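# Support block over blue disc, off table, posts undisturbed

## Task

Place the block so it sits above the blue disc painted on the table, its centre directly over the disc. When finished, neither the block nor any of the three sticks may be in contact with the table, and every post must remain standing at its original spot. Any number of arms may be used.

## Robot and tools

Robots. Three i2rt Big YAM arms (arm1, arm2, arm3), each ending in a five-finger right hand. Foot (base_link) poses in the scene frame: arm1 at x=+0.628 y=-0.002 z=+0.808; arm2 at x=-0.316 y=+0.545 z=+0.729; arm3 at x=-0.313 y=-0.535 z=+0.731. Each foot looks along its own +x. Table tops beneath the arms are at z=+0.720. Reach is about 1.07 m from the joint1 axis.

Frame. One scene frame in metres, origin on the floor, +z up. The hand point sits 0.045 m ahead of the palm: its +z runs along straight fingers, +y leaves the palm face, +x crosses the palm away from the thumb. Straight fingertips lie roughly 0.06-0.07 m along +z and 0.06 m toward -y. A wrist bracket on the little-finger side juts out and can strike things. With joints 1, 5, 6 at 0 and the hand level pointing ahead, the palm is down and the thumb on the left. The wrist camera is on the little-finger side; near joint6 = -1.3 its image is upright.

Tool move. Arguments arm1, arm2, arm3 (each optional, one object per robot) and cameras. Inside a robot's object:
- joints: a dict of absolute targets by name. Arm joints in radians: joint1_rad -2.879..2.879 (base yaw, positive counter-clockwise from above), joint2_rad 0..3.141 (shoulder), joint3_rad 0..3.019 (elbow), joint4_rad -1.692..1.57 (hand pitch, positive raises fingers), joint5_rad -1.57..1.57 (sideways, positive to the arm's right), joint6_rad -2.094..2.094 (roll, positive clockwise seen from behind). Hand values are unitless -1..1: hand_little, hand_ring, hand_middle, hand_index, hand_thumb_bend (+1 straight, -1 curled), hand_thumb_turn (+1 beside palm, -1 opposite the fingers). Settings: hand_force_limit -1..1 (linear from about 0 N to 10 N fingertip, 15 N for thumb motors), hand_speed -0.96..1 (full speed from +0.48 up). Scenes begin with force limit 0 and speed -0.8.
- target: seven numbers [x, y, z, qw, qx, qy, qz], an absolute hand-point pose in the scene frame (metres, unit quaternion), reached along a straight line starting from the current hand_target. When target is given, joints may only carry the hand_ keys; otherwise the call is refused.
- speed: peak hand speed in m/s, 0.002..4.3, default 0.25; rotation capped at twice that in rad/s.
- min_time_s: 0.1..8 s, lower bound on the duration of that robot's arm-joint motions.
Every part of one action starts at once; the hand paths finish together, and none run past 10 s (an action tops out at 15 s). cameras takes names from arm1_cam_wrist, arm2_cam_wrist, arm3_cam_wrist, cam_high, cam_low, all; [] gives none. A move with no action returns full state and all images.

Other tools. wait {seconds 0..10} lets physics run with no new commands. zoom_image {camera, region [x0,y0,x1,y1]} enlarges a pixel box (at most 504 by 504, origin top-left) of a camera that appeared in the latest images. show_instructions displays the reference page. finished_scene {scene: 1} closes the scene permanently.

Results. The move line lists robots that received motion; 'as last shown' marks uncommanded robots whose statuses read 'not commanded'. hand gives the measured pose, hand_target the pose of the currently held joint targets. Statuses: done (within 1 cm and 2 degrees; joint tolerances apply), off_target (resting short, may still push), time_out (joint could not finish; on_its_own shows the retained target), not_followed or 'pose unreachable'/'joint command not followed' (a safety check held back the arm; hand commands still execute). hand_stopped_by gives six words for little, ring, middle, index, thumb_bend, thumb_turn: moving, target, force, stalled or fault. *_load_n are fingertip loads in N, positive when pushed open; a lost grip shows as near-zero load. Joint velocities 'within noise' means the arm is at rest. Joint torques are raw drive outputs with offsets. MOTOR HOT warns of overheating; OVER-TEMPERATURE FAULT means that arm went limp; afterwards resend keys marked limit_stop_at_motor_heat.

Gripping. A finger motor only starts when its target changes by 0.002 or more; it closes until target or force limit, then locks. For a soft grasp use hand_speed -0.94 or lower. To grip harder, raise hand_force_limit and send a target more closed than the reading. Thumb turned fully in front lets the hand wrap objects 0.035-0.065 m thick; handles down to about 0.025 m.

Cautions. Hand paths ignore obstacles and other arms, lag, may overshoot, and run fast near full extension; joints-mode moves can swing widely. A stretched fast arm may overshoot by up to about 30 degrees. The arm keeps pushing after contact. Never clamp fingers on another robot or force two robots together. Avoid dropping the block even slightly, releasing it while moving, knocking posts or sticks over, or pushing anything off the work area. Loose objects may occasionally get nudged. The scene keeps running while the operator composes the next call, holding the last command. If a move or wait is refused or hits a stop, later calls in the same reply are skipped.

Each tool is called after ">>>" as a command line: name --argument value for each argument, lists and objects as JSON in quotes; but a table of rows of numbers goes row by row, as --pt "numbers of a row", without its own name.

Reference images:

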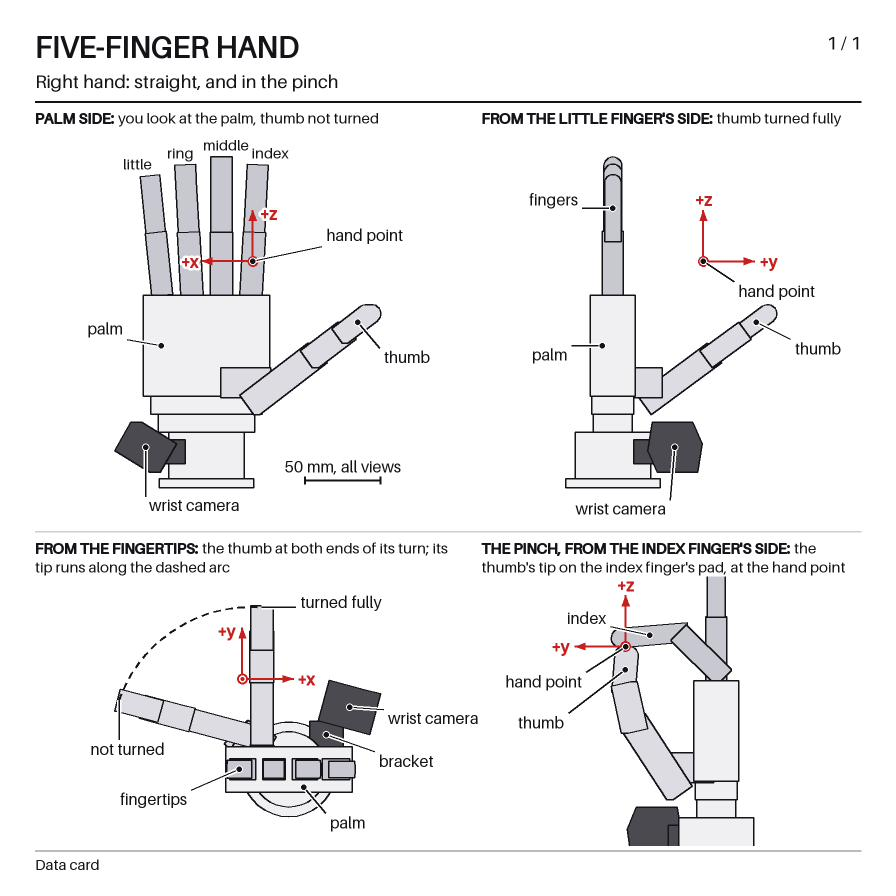

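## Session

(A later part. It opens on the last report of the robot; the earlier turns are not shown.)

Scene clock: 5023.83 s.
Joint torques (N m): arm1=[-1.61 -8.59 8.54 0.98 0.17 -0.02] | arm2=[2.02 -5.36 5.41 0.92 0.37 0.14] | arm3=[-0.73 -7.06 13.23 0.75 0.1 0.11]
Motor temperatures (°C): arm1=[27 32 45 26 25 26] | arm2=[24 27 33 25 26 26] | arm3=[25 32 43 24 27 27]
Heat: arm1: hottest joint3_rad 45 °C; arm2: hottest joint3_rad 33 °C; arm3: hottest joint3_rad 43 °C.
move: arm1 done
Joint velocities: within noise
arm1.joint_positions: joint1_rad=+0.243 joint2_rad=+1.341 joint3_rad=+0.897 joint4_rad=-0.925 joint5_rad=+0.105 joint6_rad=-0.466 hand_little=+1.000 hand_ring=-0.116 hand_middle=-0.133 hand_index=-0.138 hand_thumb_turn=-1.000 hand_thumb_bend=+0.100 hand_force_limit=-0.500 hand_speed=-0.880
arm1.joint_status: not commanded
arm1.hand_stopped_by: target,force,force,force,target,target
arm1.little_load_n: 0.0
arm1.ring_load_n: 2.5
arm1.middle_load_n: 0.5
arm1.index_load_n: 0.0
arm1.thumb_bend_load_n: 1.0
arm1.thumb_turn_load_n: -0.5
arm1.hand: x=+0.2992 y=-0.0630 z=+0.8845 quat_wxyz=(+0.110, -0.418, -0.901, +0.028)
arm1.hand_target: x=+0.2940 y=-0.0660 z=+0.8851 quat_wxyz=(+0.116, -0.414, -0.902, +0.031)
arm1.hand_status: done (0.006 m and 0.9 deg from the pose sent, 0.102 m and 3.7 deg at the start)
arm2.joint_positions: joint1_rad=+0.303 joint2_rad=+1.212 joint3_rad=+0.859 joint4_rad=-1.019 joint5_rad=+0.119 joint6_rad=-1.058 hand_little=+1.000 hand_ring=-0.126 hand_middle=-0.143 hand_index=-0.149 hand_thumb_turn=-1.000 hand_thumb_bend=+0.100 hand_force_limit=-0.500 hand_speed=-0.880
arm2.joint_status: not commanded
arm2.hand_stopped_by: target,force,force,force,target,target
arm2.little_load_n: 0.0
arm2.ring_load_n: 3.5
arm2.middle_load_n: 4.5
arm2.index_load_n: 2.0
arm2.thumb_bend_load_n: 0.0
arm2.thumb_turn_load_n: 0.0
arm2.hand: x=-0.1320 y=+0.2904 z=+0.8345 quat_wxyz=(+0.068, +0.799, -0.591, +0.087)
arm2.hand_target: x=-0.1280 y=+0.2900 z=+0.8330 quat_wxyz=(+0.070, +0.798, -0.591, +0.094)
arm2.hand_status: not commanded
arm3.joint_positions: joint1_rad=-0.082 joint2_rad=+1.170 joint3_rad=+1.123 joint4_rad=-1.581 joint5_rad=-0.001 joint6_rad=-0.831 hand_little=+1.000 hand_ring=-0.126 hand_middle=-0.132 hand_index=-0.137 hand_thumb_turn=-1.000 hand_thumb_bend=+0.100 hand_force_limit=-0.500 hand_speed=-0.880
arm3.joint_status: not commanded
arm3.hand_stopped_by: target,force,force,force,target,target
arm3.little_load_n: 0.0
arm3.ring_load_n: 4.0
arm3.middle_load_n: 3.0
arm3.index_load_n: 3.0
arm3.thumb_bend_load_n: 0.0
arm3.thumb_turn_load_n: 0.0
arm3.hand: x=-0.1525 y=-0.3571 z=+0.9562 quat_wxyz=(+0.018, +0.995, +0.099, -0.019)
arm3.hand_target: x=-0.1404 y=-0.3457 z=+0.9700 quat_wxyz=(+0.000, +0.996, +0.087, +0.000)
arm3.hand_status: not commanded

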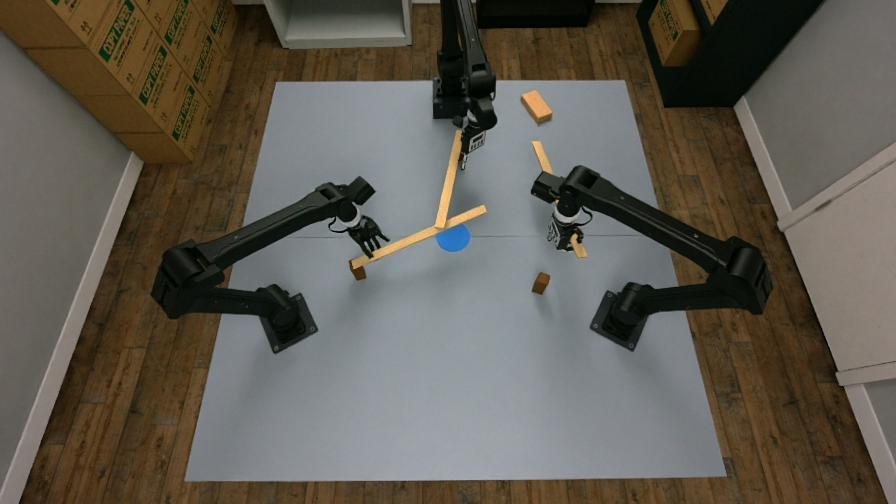

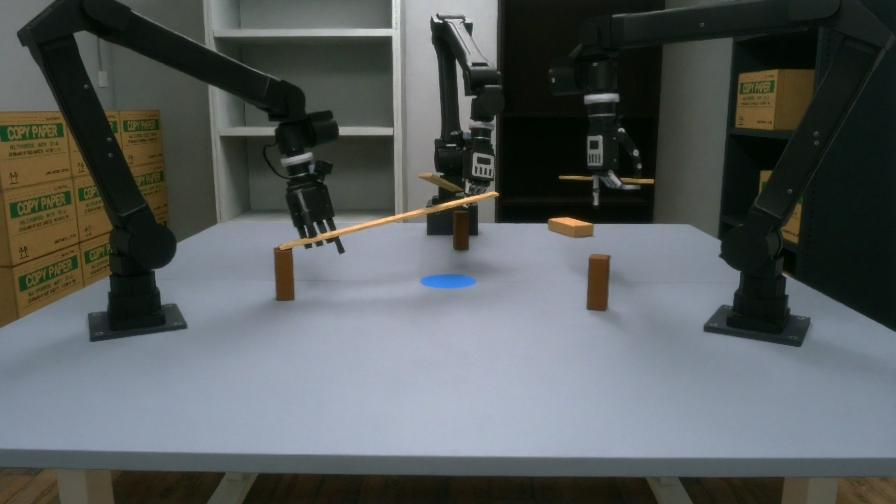

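>>> move --arm1 '{"target": [0.294, -0.068, 0.842, -0.1158, 0.4140, 0.9024, -0.0307], "speed": 0.06}' --cameras '["cam_high", "cam_low"]'

>>> zoom_image --camera "cam_low" --region '[400, 150, 500, 250]'

>>> zoom_image --camera "cam_high" --region '[440, 120, 480, 160]'

Scene clock: 5035.67 s.
Joint torques (N m): arm1=[-0.5 -9.82 7.87 1.02 0.18 -0.02] | arm2=[1.73 -5.6 5.46 0.95 0.37 0.13] | arm3=[-0.85 -7.3 13.37 0.76 0.12 0.1]
Motor temperatures (°C): arm1=[27 32 44 26 25 26] | arm2=[24 27 33 25 26 26] | arm3=[25 32 43 24 27 27]
Heat: arm1: hottest joint3_rad 44 °C; arm2: hottest joint3_rad 33 °C; arm3: hottest joint3_rad 43 °C.
move: arm1 done
Joint velocities: within noise
arm1.joint_positions: joint1_rad=+0.247 joint2_rad=+1.402 joint3_rad=+0.832 joint4_rad=-0.796 joint5_rad=+0.106 joint6_rad=-0.466 hand_little=+1.000 hand_ring=-0.116 hand_middle=-0.133 hand_index=-0.138 hand_thumb_turn=-1.000 hand_thumb_bend=+0.100 hand_force_limit=-0.500 hand_speed=-0.880
arm1.joint_status: not commanded
arm1.hand_stopped_by: target,force,force,force,target,target
arm1.little_load_n: 0.0
arm1.ring_load_n: 2.5
arm1.middle_load_n: 0.5
arm1.index_load_n: 0.0
arm1.thumb_bend_load_n: 0.5
arm1.thumb_turn_load_n: -0.5
arm1.hand: x=+0.2980 y=-0.0649 z=+0.8430 quat_wxyz=(+0.111, -0.417, -0.902, +0.029)
arm1.hand_target: x=+0.2941 y=-0.0680 z=+0.8420 quat_wxyz=(+0.116, -0.414, -0.902, +0.031)
arm1.hand_status: done (0.005 m and 0.6 deg from the pose sent, 0.043 m and 1.0 deg at the start)
arm2, arm3: as last shown
arm2.middle_load_n: 4.0
arm2.index_load_n: 2.5
arm3.index_load_n: 2.5

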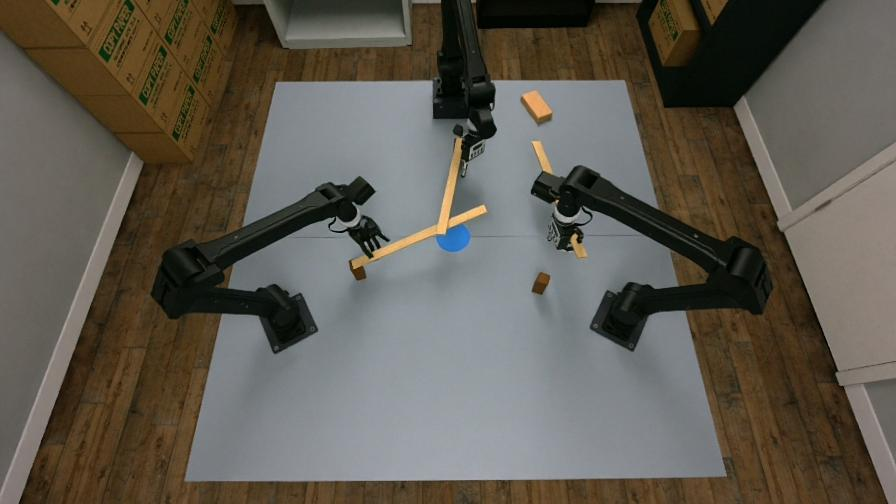

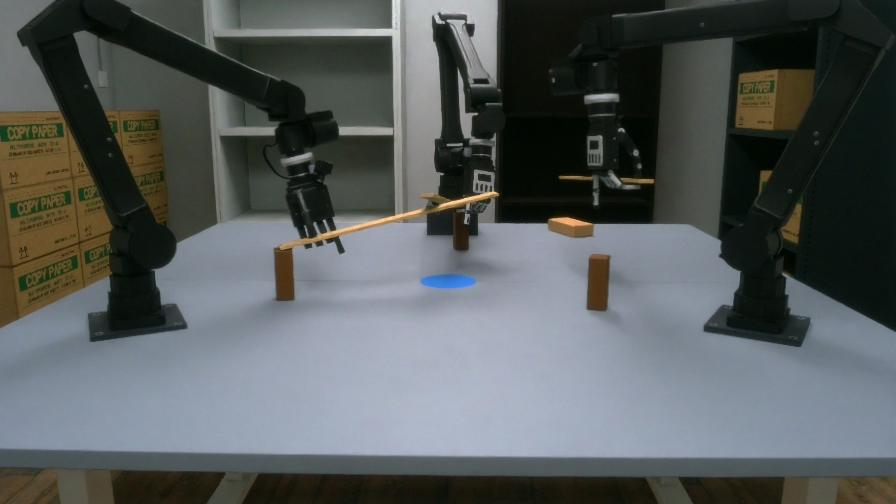

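Scaled by 5.040.

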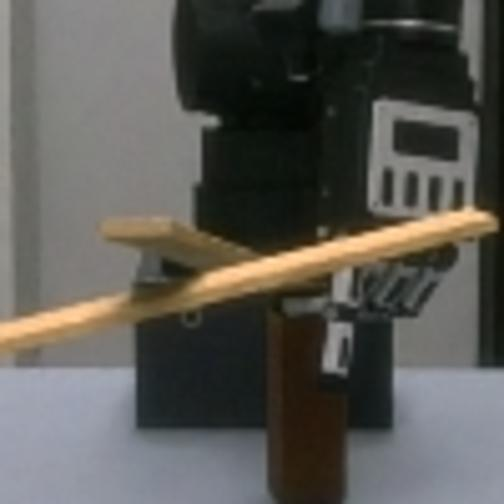

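Scaled by 12.600.

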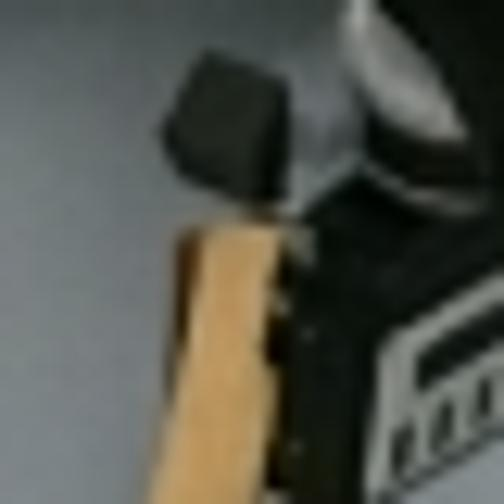

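>>> move --arm1 '{"target": [0.294, -0.068, 0.832, -0.1158, 0.4140, 0.9024, -0.0307], "speed": 0.05}' --cameras '["cam_high", "cam_low"]'

>>> zoom_image --camera "cam_low" --region '[400, 170, 490, 260]'

>>> zoom_image --camera "cam_high" --region '[440, 120, 480, 160]'

Scene clock: 5051.20 s.
Joint torques (N m): arm1=[-0.79 -8.59 7.12 1.14 0.13 -0.03] | arm2=[2.14 -5.01 5.44 0.88 0.4 0.15] | arm3=[-1.08 -6.77 13.29 0.61 0.13 0.11]
Motor temperatures (°C): arm1=[27 32 43 26 25 26] | arm2=[24 27 33 25 26 26] | arm3=[25 32 43 24 27 27]
Heat: arm1: hottest joint3_rad 43 °C; arm2: hottest joint3_rad 33 °C; arm3: hottest joint3_rad 43 °C.
move: arm1 done
Joint velocities: within noise
arm1.joint_positions: joint1_rad=+0.248 joint2_rad=+1.413 joint3_rad=+0.823 joint4_rad=-0.770 joint5_rad=+0.106 joint6_rad=-0.466 hand_little=+1.000 hand_ring=-0.115 hand_middle=-0.133 hand_index=-0.138 hand_thumb_turn=-1.000 hand_thumb_bend=+0.100 hand_force_limit=-0.500 hand_speed=-0.880
arm1.joint_status: not commanded
arm1.hand_stopped_by: target,force,force,force,target,target
arm1.little_load_n: 0.0
arm1.ring_load_n: 4.0
arm1.middle_load_n: 0.0
arm1.index_load_n: 0.0
arm1.thumb_bend_load_n: 0.5
arm1.thumb_turn_load_n: -1.0
arm1.hand: x=+0.2966 y=-0.0656 z=+0.8364 quat_wxyz=(+0.113, -0.416, -0.902, +0.031)
arm1.hand_target: x=+0.2942 y=-0.0680 z=+0.8321 quat_wxyz=(+0.116, -0.414, -0.902, +0.031)
arm1.hand_status: done (0.006 m and 0.4 deg from the pose sent, 0.012 m and 0.6 deg at the start)
arm2, arm3: as last shown
arm2.middle_load_n: 4.5
arm2.index_load_n: 2.0
arm3.index_load_n: 3.0

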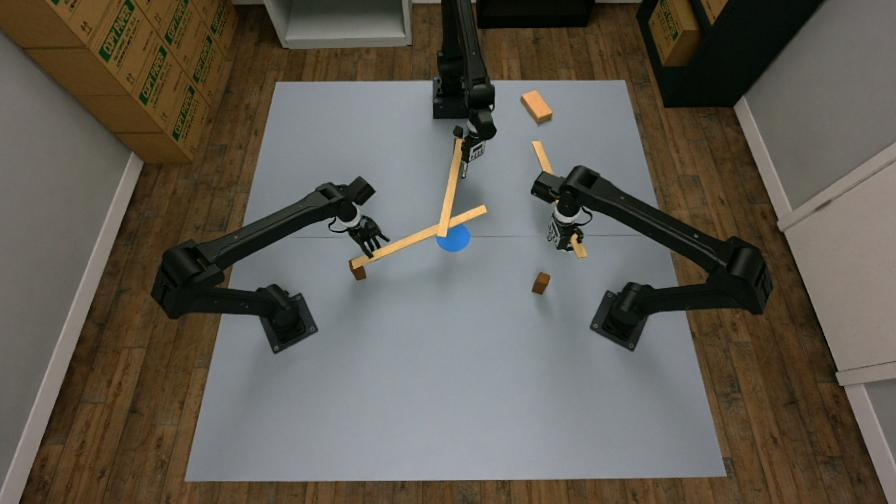

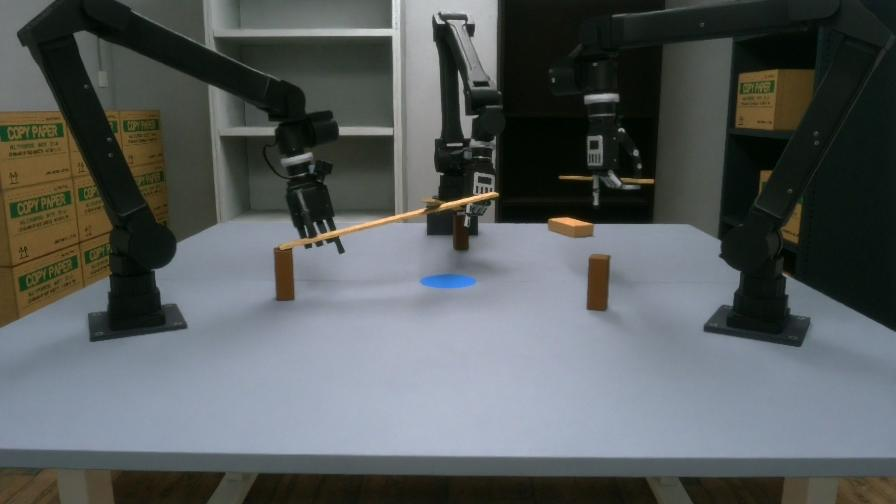

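Scaled by 5.600.

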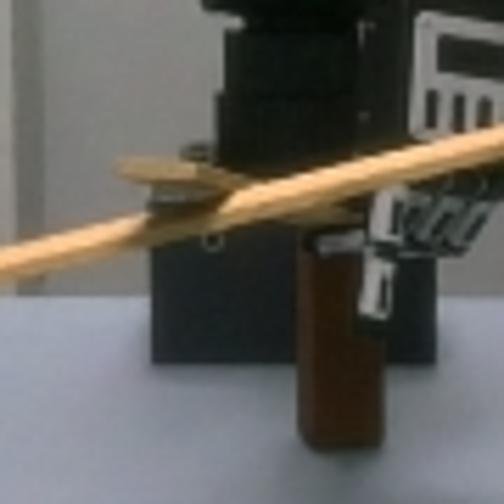

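Scaled by 12.600.

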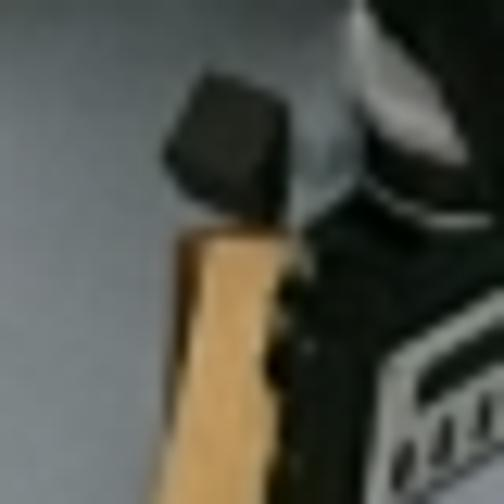

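>>> zoom_image --camera "cam_low" --region '[440, 200, 490, 260]'

>>> zoom_image --camera "cam_high" --region '[440, 130, 480, 180]'

Scaled by 8.400.

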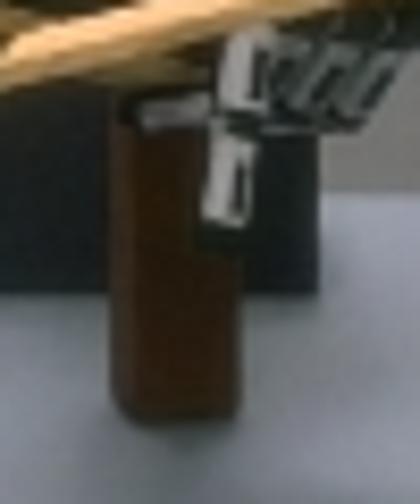

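Scaled by 10.080.

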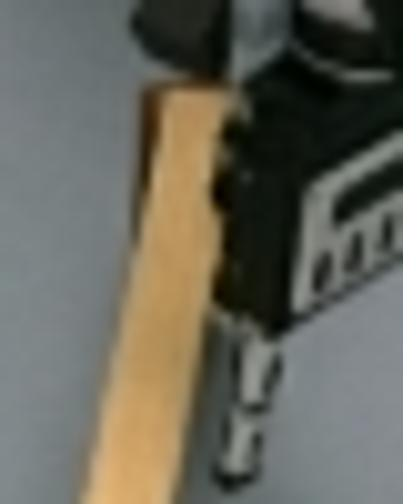

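>>> move --arm1 '{"target": [0.294, -0.068, 0.831, -0.1086, 0.4144, 0.9032, -0.0288], "speed": 0.05}' --cameras '["cam_high", "cam_low"]'

>>> zoom_image --camera "cam_low" --region '[400, 170, 490, 260]'

Scene clock: 5075.23 s.
Joint torques (N m): arm1=[-0.32 -7.65 7.92 0.62 -0.11 -0.01] | arm2=[1.55 -5.54 5.42 0.9 0.4 0.14] | arm3=[-0.67 -7.18 13.33 0.69 0.12 0.11]
Motor temperatures (°C): arm1=[27 31 42 26 25 26] | arm2=[24 27 33 25 26 26] | arm3=[25 32 43 24 27 27]
Heat: arm1: hottest joint3_rad 42 °C; arm2: hottest joint3_rad 33 °C; arm3: hottest joint3_rad 43 °C.
move: arm1 done
Joint velocities: within noise
arm1.joint_positions: joint1_rad=+0.248 joint2_rad=+1.415 joint3_rad=+0.823 joint4_rad=-0.770 joint5_rad=+0.106 joint6_rad=-0.466 hand_little=+1.000 hand_ring=-0.115 hand_middle=-0.133 hand_index=-0.138 hand_thumb_turn=-1.000 hand_thumb_bend=+0.100 hand_force_limit=-0.500 hand_speed=-0.880
arm1.joint_status: not commanded
arm1.hand_stopped_by: target,force,force,force,target,target
arm1.little_load_n: 0.0
arm1.ring_load_n: 4.0
arm1.middle_load_n: 0.0
arm1.index_load_n: 0.0
arm1.thumb_bend_load_n: 0.5
arm1.thumb_turn_load_n: -0.5
arm1.hand: x=+0.2968 y=-0.0657 z=+0.8358 quat_wxyz=(+0.112, -0.416, -0.902, +0.030)
arm1.hand_target: x=+0.2942 y=-0.0680 z=+0.8310 quat_wxyz=(+0.109, -0.414, -0.903, +0.029)
arm1.hand_status: done (0.006 m and 0.5 deg from the pose sent, 0.006 m and 0.7 deg at the start)
arm2, arm3: as last shown
arm2.ring_load_n: 4.5
arm2.middle_load_n: 5.0

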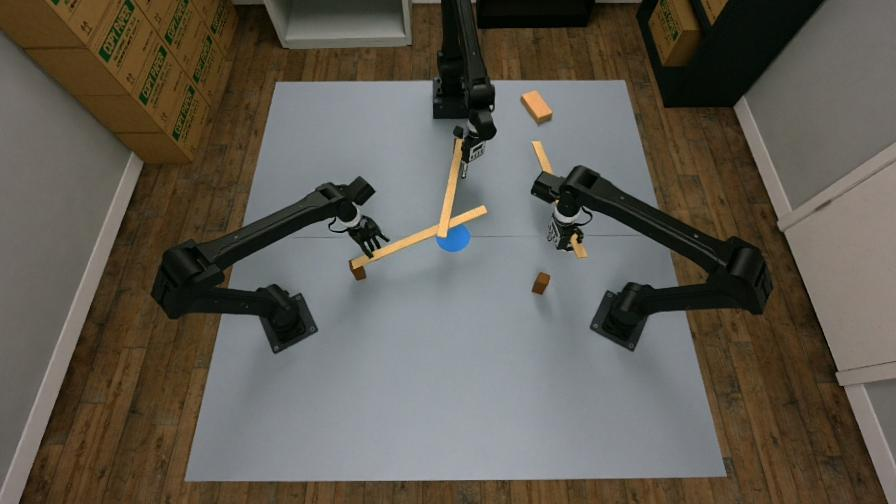

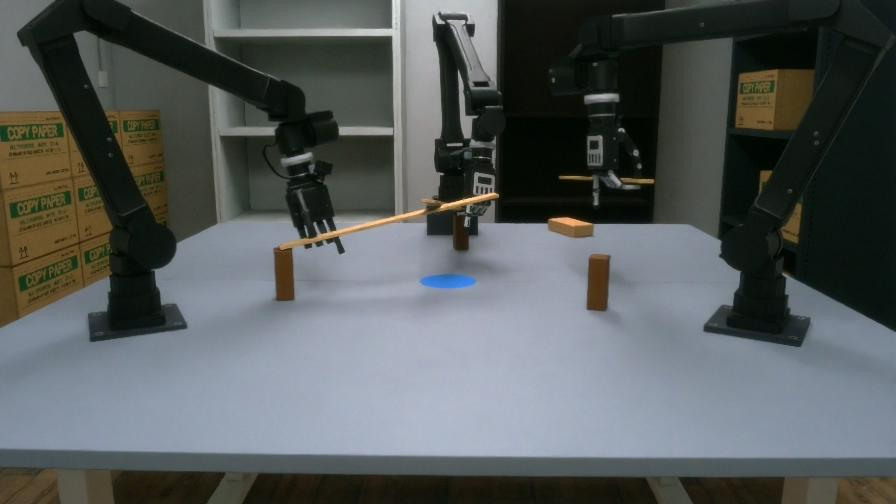

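Scaled by 5.600.

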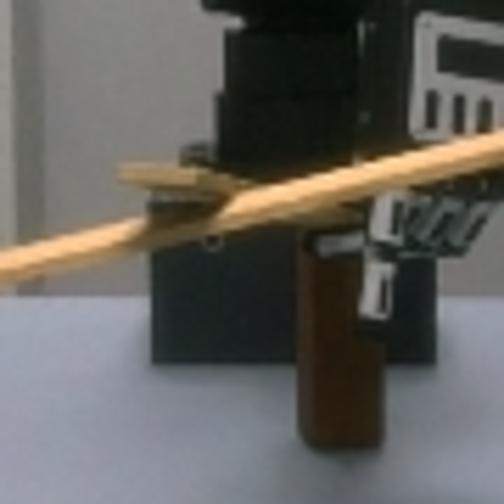

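>>> move --arm1 '{"joints": {"hand_index": 0.2, "hand_middle": 0.2, "hand_ring": 0.2, "hand_speed": -0.88}}' --cameras '["cam_high", "cam_low", "arm1_cam_wrist"]'

Scene clock: 5085.50 s.
Joint torques (N m): arm1=[-0.38 -8.76 7.84 0.55 -0.12 0.05] | arm2=[1.9 -5.3 5.67 0.98 0.34 0.14] | arm3=[-0.97 -7.06 13.2 0.73 0.14 0.12]
Motor temperatures (°C): arm1=[27 31 42 26 25 26] | arm2=[24 27 33 25 26 26] | arm3=[25 32 43 24 27 27]
Heat: arm1: hottest joint3_rad 42 °C; arm2: hottest joint3_rad 33 °C; arm3: hottest joint3_rad 43 °C.
move: arm1 done
Joint velocities: within noise
arm1.joint_positions: joint1_rad=+0.248 joint2_rad=+1.419 joint3_rad=+0.823 joint4_rad=-0.770 joint5_rad=+0.105 joint6_rad=-0.466 hand_little=+1.000 hand_ring=+0.200 hand_middle=+0.200 hand_index=+0.200 hand_thumb_turn=-1.000 hand_thumb_bend=+0.100 hand_force_limit=-0.500 hand_speed=-0.880
arm1.joint_status: all done
arm1.hand_stopped_by: target,target,target,target,target,target
arm1.little_load_n: 0.0
arm1.ring_load_n: 0.0
arm1.middle_load_n: 0.0
arm1.index_load_n: 0.0
arm1.thumb_bend_load_n: 0.5
arm1.thumb_turn_load_n: -0.5
arm1.hand: x=+0.2972 y=-0.0656 z=+0.8345 quat_wxyz=(+0.111, -0.416, -0.902, +0.029)
arm1.hand_target: x=+0.2942 y=-0.0680 z=+0.8310 quat_wxyz=(+0.108, -0.414, -0.903, +0.029)
arm1.hand_status: not commanded
arm2, arm3: as last shown
arm2.joint_positions: joint1_rad=+0.303 joint2_rad=+1.213 joint3_rad=+0.855 joint4_rad=-1.019 joint5_rad=+0.119 joint6_rad=-1.058 hand_little=+1.000 hand_ring=-0.126 hand_middle=-0.143 hand_index=-0.149 hand_thumb_turn=-1.000 hand_thumb_bend=+0.100 hand_force_limit=-0.500 hand_speed=-0.880
arm2.ring_load_n: 6.5
arm2.index_load_n: 0.5
arm2.thumb_bend_load_n: 1.0
arm2.hand: x=-0.1333 y=+0.2916 z=+0.8326 quat_wxyz=(+0.067, +0.799, -0.591, +0.084)
arm2.hand_target: x=-0.1281 y=+0.2901 z=+0.8330 quat_wxyz=(+0.070, +0.798, -0.591, +0.094)
arm3.index_load_n: 2.5
arm3.thumb_turn_load_n: 0.5
pictures: arm1_cam_wrist, cam_high, cam_low

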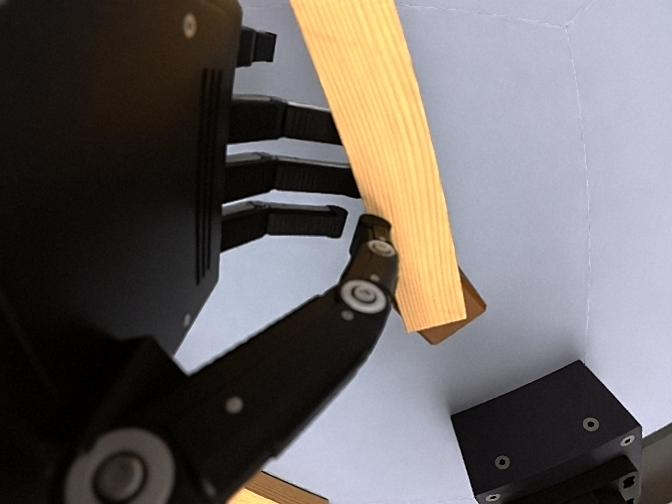

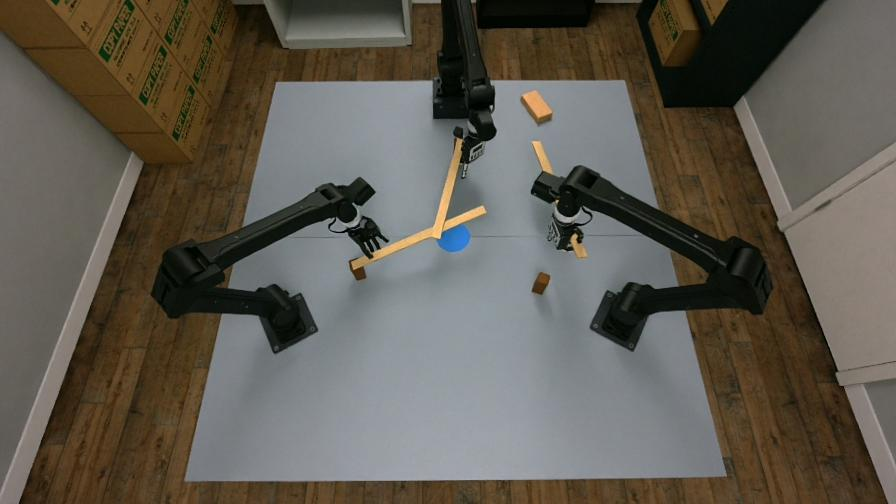

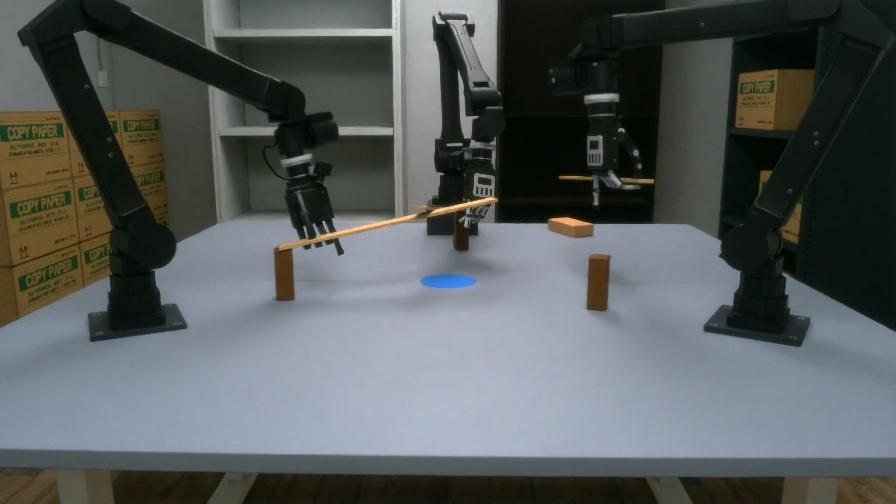

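>>> move --arm1 '{"joints": {"hand_index": 1.0, "hand_middle": 1.0, "hand_ring": 1.0, "hand_speed": -0.6}}'

>>> move --arm1 '{"target": [0.294, -0.068, 0.838, -0.1086, 0.4144, 0.9032, -0.0288], "speed": 0.05}' --cameras '["cam_high", "cam_low", "arm1_cam_wrist"]'

>>> zoom_image --camera "cam_high" --region '[420, 120, 500, 250]'

Scene clock: 5098.67 s.
Joint torques (N m): arm1=[-1.14 -8.76 7.73 0.72 -0.2 0.04] | arm2=[1.32 -5.77 5.7 0.94 0.37 0.14] | arm3=[-0.85 -6.95 13.24 0.68 0.14 0.11]
Motor temperatures (°C): arm1=[27 31 41 26 25 26] | arm2=[24 27 34 25 26 26] | arm3=[25 32 43 24 27 27]
Heat: arm1: hottest joint3_rad 41 °C; arm2: hottest joint3_rad 34 °C; arm3: hottest joint3_rad 43 °C.
move: arm1 done
Joint velocities: within noise
arm1.joint_positions: joint1_rad=+0.248 joint2_rad=+1.419 joint3_rad=+0.823 joint4_rad=-0.770 joint5_rad=+0.105 joint6_rad=-0.466 hand_little=+1.000 hand_ring=+1.000 hand_middle=+1.000 hand_index=+1.000 hand_thumb_turn=-1.000 hand_thumb_bend=+0.100 hand_force_limit=-0.500 hand_speed=-0.600
arm1.joint_status: all done
arm1.hand_stopped_by: target,target,target,target,target,target
arm1.little_load_n: 0.0
arm1.ring_load_n: -0.5
arm1.middle_load_n: 0.0
arm1.index_load_n: 0.0
arm1.thumb_bend_load_n: 0.5
arm1.thumb_turn_load_n: -0.5
arm1.hand: x=+0.2972 y=-0.0656 z=+0.8345 quat_wxyz=(+0.111, -0.416, -0.902, +0.029)
arm1.hand_target: x=+0.2942 y=-0.0680 z=+0.8310 quat_wxyz=(+0.108, -0.414, -0.903, +0.029)
arm1.hand_status: not commanded
arm2, arm3: as last shown
arm3.index_load_n: 3.0
arm3.thumb_turn_load_n: 0.0
pictures: none

Scene clock: 5099.63 s.
Joint torques (N m): arm1=[-0.91 -9.7 8.64 0.1 -0.1 0.04] | arm2=[1.85 -5.83 5.64 0.91 0.34 0.14] | arm3=[-0.38 -6.59 13.33 0.61 0.11 0.11]
Motor temperatures (°C): arm1=[27 31 41 26 25 26] | arm2=[24 27 34 25 26 26] | arm3=[25 32 43 24 27 27]
Heat: arm1: hottest joint3_rad 41 °C; arm2: hottest joint3_rad 34 °C; arm3: hottest joint3_rad 43 °C.
move: arm1 done
Joint velocities: within noise
arm1.joint_positions: joint1_rad=+0.248 joint2_rad=+1.419 joint3_rad=+0.823 joint4_rad=-0.778 joint5_rad=+0.105 joint6_rad=-0.466 hand_little=+1.000 hand_ring=+1.000 hand_middle=+1.000 hand_index=+1.000 hand_thumb_turn=-1.000 hand_thumb_bend=+0.100 hand_force_limit=-0.500 hand_speed=-0.600
arm1.joint_status: not commanded
arm1.hand_stopped_by: target,target,target,target,target,target
arm1.little_load_n: 0.0
arm1.ring_load_n: 0.0
arm1.middle_load_n: 0.0
arm1.index_load_n: 0.0
arm1.thumb_bend_load_n: 0.0
arm1.thumb_turn_load_n: 0.0
arm1.hand: x=+0.2993 y=-0.0651 z=+0.8346 quat_wxyz=(+0.108, -0.416, -0.902, +0.026)
arm1.hand_target: x=+0.2941 y=-0.0680 z=+0.8379 quat_wxyz=(+0.109, -0.414, -0.903, +0.029)
arm1.hand_status: done (0.007 m and 0.4 deg from the pose sent, 0.005 m and 0.4 deg at the start)
arm2, arm3: as last shown
arm2.ring_load_n: 6.0
arm2.middle_load_n: 4.5
arm2.index_load_n: 0.0
arm2.thumb_bend_load_n: 1.5
pictures: arm1_cam_wrist, cam_high, cam_low

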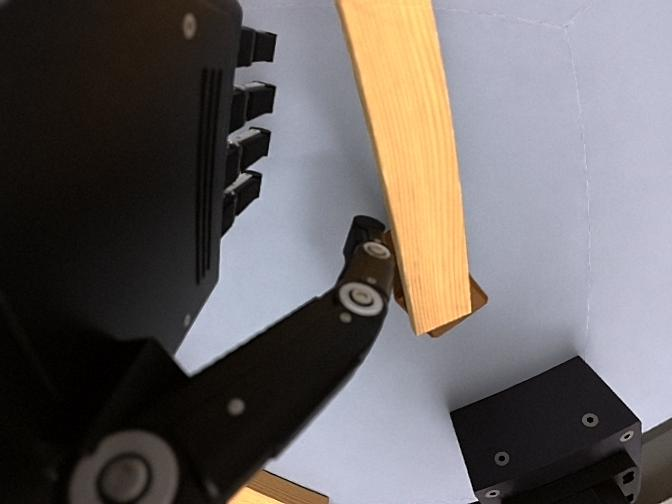

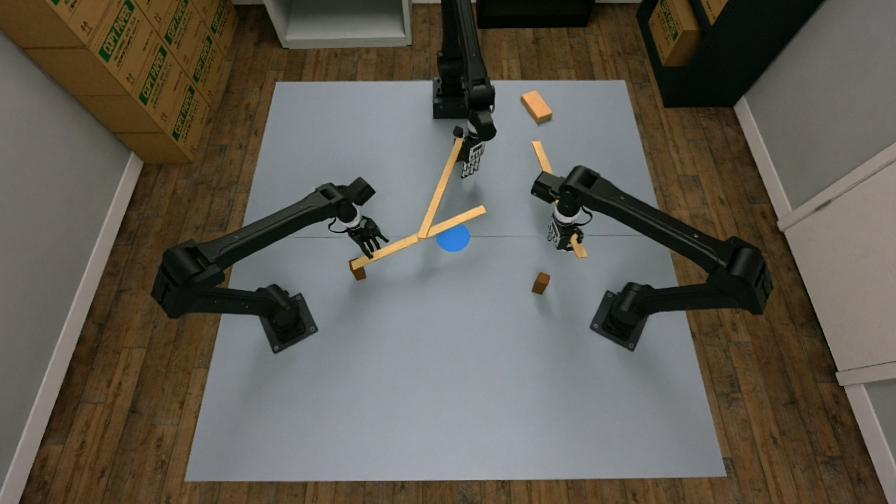

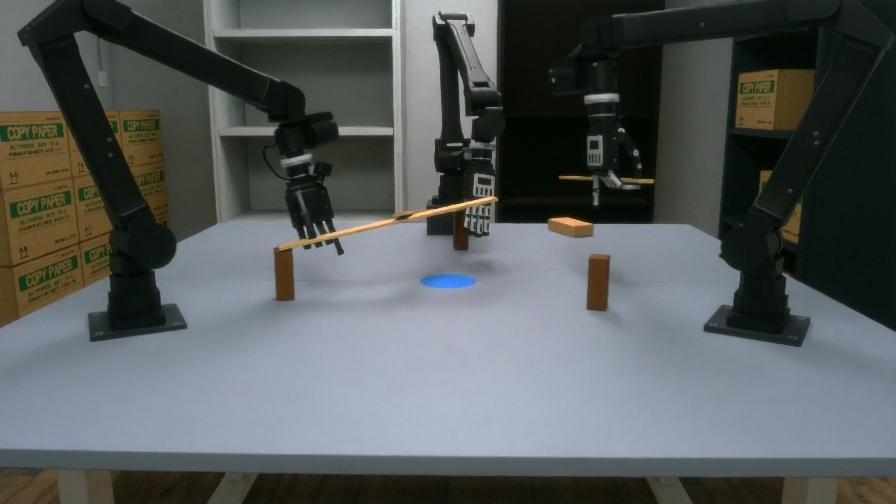

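Scaled by 3.877.

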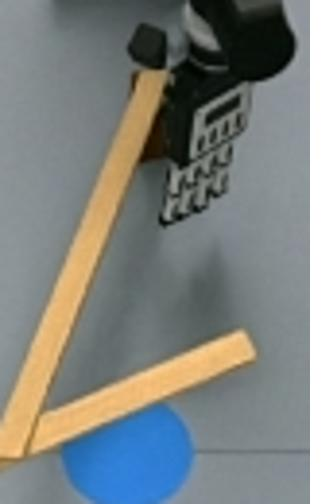

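>>> move --arm1 '{"target": [0.294, -0.068, 0.925, -0.1086, 0.4144, 0.9032, -0.0288], "speed": 0.12}' --cameras '["cam_high", "cam_low"]'

>>> move --arm1 '{"target": [0.305, -0.027, 0.93, -0.0742, 0.1336, 0.9882, 0.0100], "speed": 0.15, "joints": {"hand_thumb_bend": 1.0, "hand_speed": -0.3}}' --cameras '["cam_high", "cam_low", "arm1_cam_wrist"]'

>>> zoom_image --camera "cam_high" --region '[410, 120, 490, 250]'

Scene clock: 5166.93 s.
Joint torques (N m): arm1=[-0.67 -10.75 11.21 0.09 -0.04 0.06] | arm2=[1.9 -5.3 5.68 0.81 0.35 0.14] | arm3=[-1.03 -7.06 13.37 0.62 0.11 0.11]
Motor temperatures (°C): arm1=[27 31 42 26 25 26] | arm2=[24 27 35 25 26 26] | arm3=[25 32 43 24 27 27]
Heat: arm1: hottest joint3_rad 42 °C; arm2: hottest joint3_rad 35 °C; arm3: hottest joint3_rad 43 °C.
move: arm1 off_target
Joint velocities: within noise
arm1.joint_positions: joint1_rad=+0.248 joint2_rad=+1.321 joint3_rad=+0.944 joint4_rad=-1.036 joint5_rad=+0.105 joint6_rad=-0.466 hand_little=+1.000 hand_ring=+1.000 hand_middle=+1.000 hand_index=+1.000 hand_thumb_turn=-1.000 hand_thumb_bend=+0.100 hand_force_limit=-0.500 hand_speed=-0.600
arm1.joint_status: not commanded
arm1.hand_stopped_by: target,target,target,target,target,target
arm1.little_load_n: 0.0
arm1.ring_load_n: 0.0
arm1.middle_load_n: 0.0
arm1.index_load_n: 0.0
arm1.thumb_bend_load_n: 0.0
arm1.thumb_turn_load_n: 0.0
arm1.hand: x=+0.3087 y=-0.0618 z=+0.9082 quat_wxyz=(+0.093, -0.416, -0.905, +0.014)
arm1.hand_target: x=+0.2947 y=-0.0678 z=+0.9250 quat_wxyz=(+0.109, -0.414, -0.903, +0.029)
arm1.hand_status: off_target (0.023 m and 2.5 deg from the pose sent, 0.091 m and 0.4 deg at the start)
arm2, arm3: as last shown
arm2.ring_load_n: 5.0
arm2.index_load_n: 0.5
arm2.hand_target: x=-0.1281 y=+0.2901 z=+0.8329 quat_wxyz=(+0.070, +0.798, -0.591, +0.094)
arm3.middle_load_n: 3.5
arm3.index_load_n: 2.5

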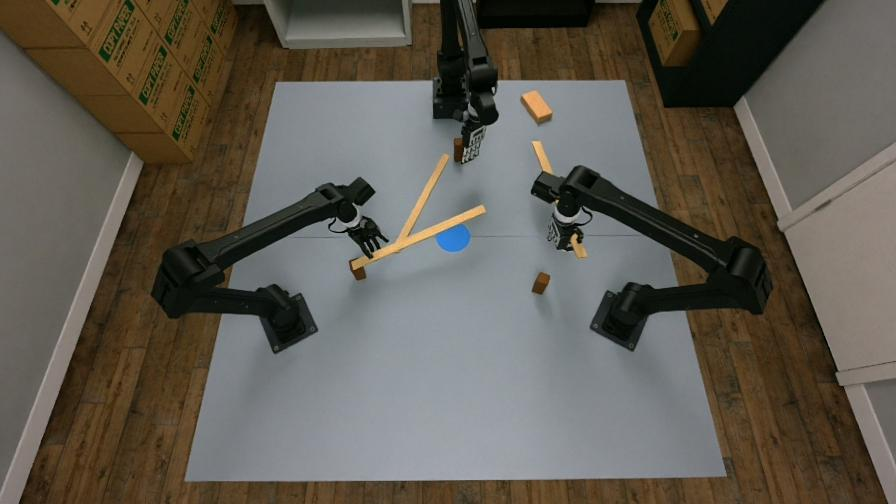

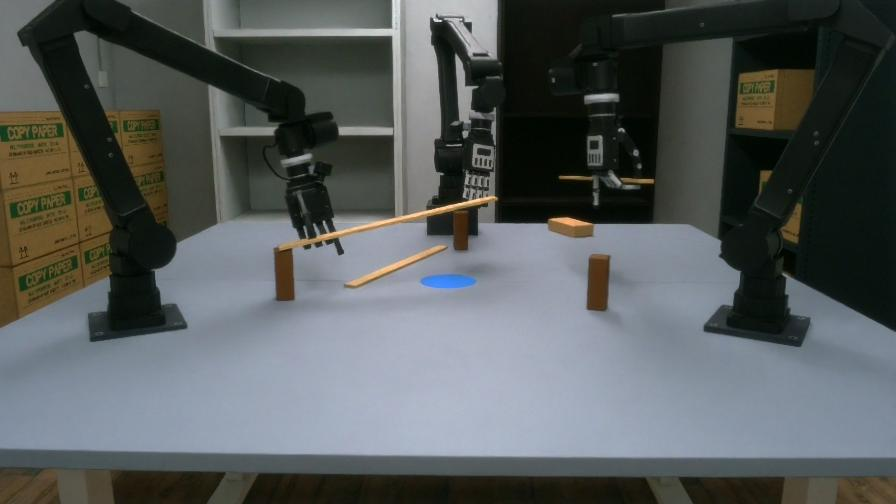

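Scene clock: 5169.73 s.
Joint torques (N m): arm1=[-0.91 -9.41 9.21 -0.1 -0.11 -0.1] | arm2=[1.55 -5.66 5.79 0.85 0.36 0.09] | arm3=[-1.08 -7 13.3 0.65 0.1 0.1]
Motor temperatures (°C): arm1=[27 31 42 26 25 26] | arm2=[24 27 35 25 26 26] | arm3=[25 32 43 24 27 27]
Heat: arm1: hottest joint3_rad 42 °C; arm2: hottest joint3_rad 35 °C; arm3: hottest joint3_rad 43 °C.
move: arm1 done
Joint velocities: within noise
arm1.joint_positions: joint1_rad=+0.248 joint2_rad=+1.299 joint3_rad=+0.944 joint4_rad=-1.112 joint5_rad=+0.088 joint6_rad=-1.047 hand_little=+1.000 hand_ring=+1.000 hand_middle=+1.000 hand_index=+1.000 hand_thumb_turn=-1.000 hand_thumb_bend=+1.000 hand_force_limit=-0.500 hand_speed=-0.300
arm1.joint_status: all done
arm1.hand_stopped_by: target,target,target,target,target,target
arm1.little_load_n: 0.0
arm1.ring_load_n: 0.0
arm1.middle_load_n: 0.0
arm1.index_load_n: 0.0
arm1.thumb_bend_load_n: 0.0
arm1.thumb_turn_load_n: 0.0
arm1.hand: x=+0.3097 y=-0.0267 z=+0.9207 quat_wxyz=(+0.065, -0.137, -0.988, -0.015)
arm1.hand_target: x=+0.3051 y=-0.0270 z=+0.9299 quat_wxyz=(+0.074, -0.134, -0.988, -0.010)
arm1.hand_status: done (0.010 m and 1.3 deg from the pose sent, 0.041 m and 34.1 deg at the start)
arm2.joint_positions: joint1_rad=+0.303 joint2_rad=+1.213 joint3_rad=+0.855 joint4_rad=-1.019 joint5_rad=+0.119 joint6_rad=-1.058 hand_little=+1.000 hand_ring=-0.126 hand_middle=-0.143 hand_index=-0.149 hand_thumb_turn=-1.000 hand_thumb_bend=+0.100 hand_force_limit=-0.500 hand_speed=-0.880
arm2.joint_status: not commanded
arm2.hand_stopped_by: target,force,force,force,target,target
arm2.little_load_n: 0.0
arm2.ring_load_n: 5.0
arm2.middle_load_n: 4.5
arm2.index_load_n: 0.5
arm2.thumb_bend_load_n: 1.5
arm2.thumb_turn_load_n: 0.0
arm2.hand: x=-0.1333 y=+0.2916 z=+0.8326 quat_wxyz=(+0.067, +0.799, -0.591, +0.084)
arm2.hand_target: x=-0.1281 y=+0.2901 z=+0.8329 quat_wxyz=(+0.070, +0.798, -0.591, +0.094)
arm2.hand_status: not commanded
arm3.joint_positions: joint1_rad=-0.082 joint2_rad=+1.170 joint3_rad=+1.123 joint4_rad=-1.581 joint5_rad=-0.001 joint6_rad=-0.831 hand_little=+1.000 hand_ring=-0.126 hand_middle=-0.132 hand_index=-0.137 hand_thumb_turn=-1.000 hand_thumb_bend=+0.100 hand_force_limit=-0.500 hand_speed=-0.880
arm3.joint_status: not commanded
arm3.hand_stopped_by: target,force,force,force,target,target
arm3.little_load_n: 0.0
arm3.ring_load_n: 4.0
arm3.middle_load_n: 3.0
arm3.index_load_n: 3.0
arm3.thumb_bend_load_n: 0.0
arm3.thumb_turn_load_n: 0.0
arm3.hand: x=-0.1525 y=-0.3571 z=+0.9562 quat_wxyz=(+0.018, +0.995, +0.099, -0.019)
arm3.hand_target: x=-0.1404 y=-0.3457 z=+0.9700 quat_wxyz=(+0.000, +0.996, +0.087, +0.000)
arm3.hand_status: not commanded
pictures: arm1_cam_wrist, cam_high, cam_low

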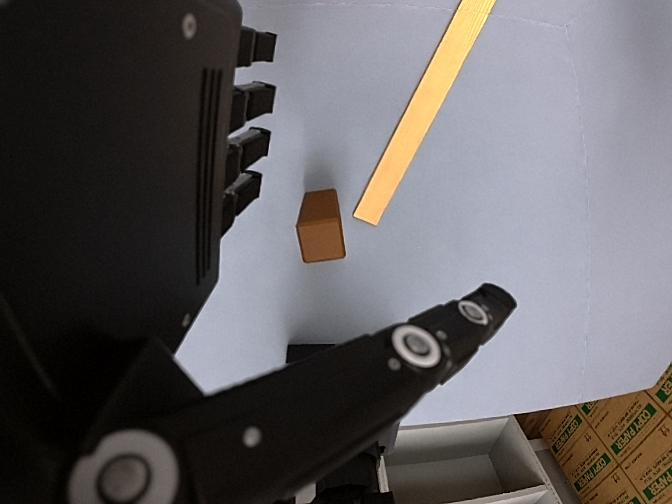

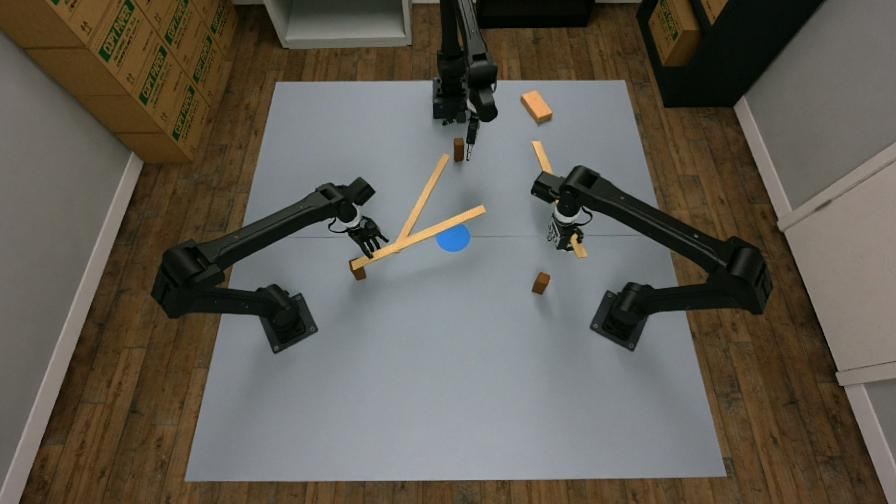

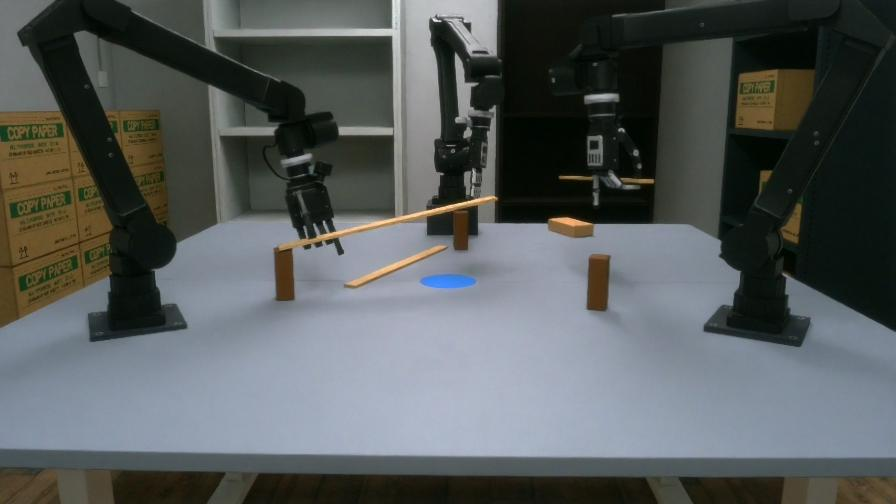

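Scaled by 3.877.

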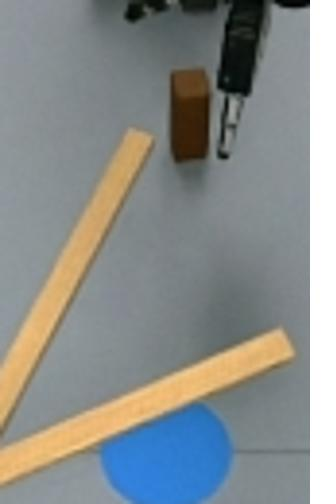

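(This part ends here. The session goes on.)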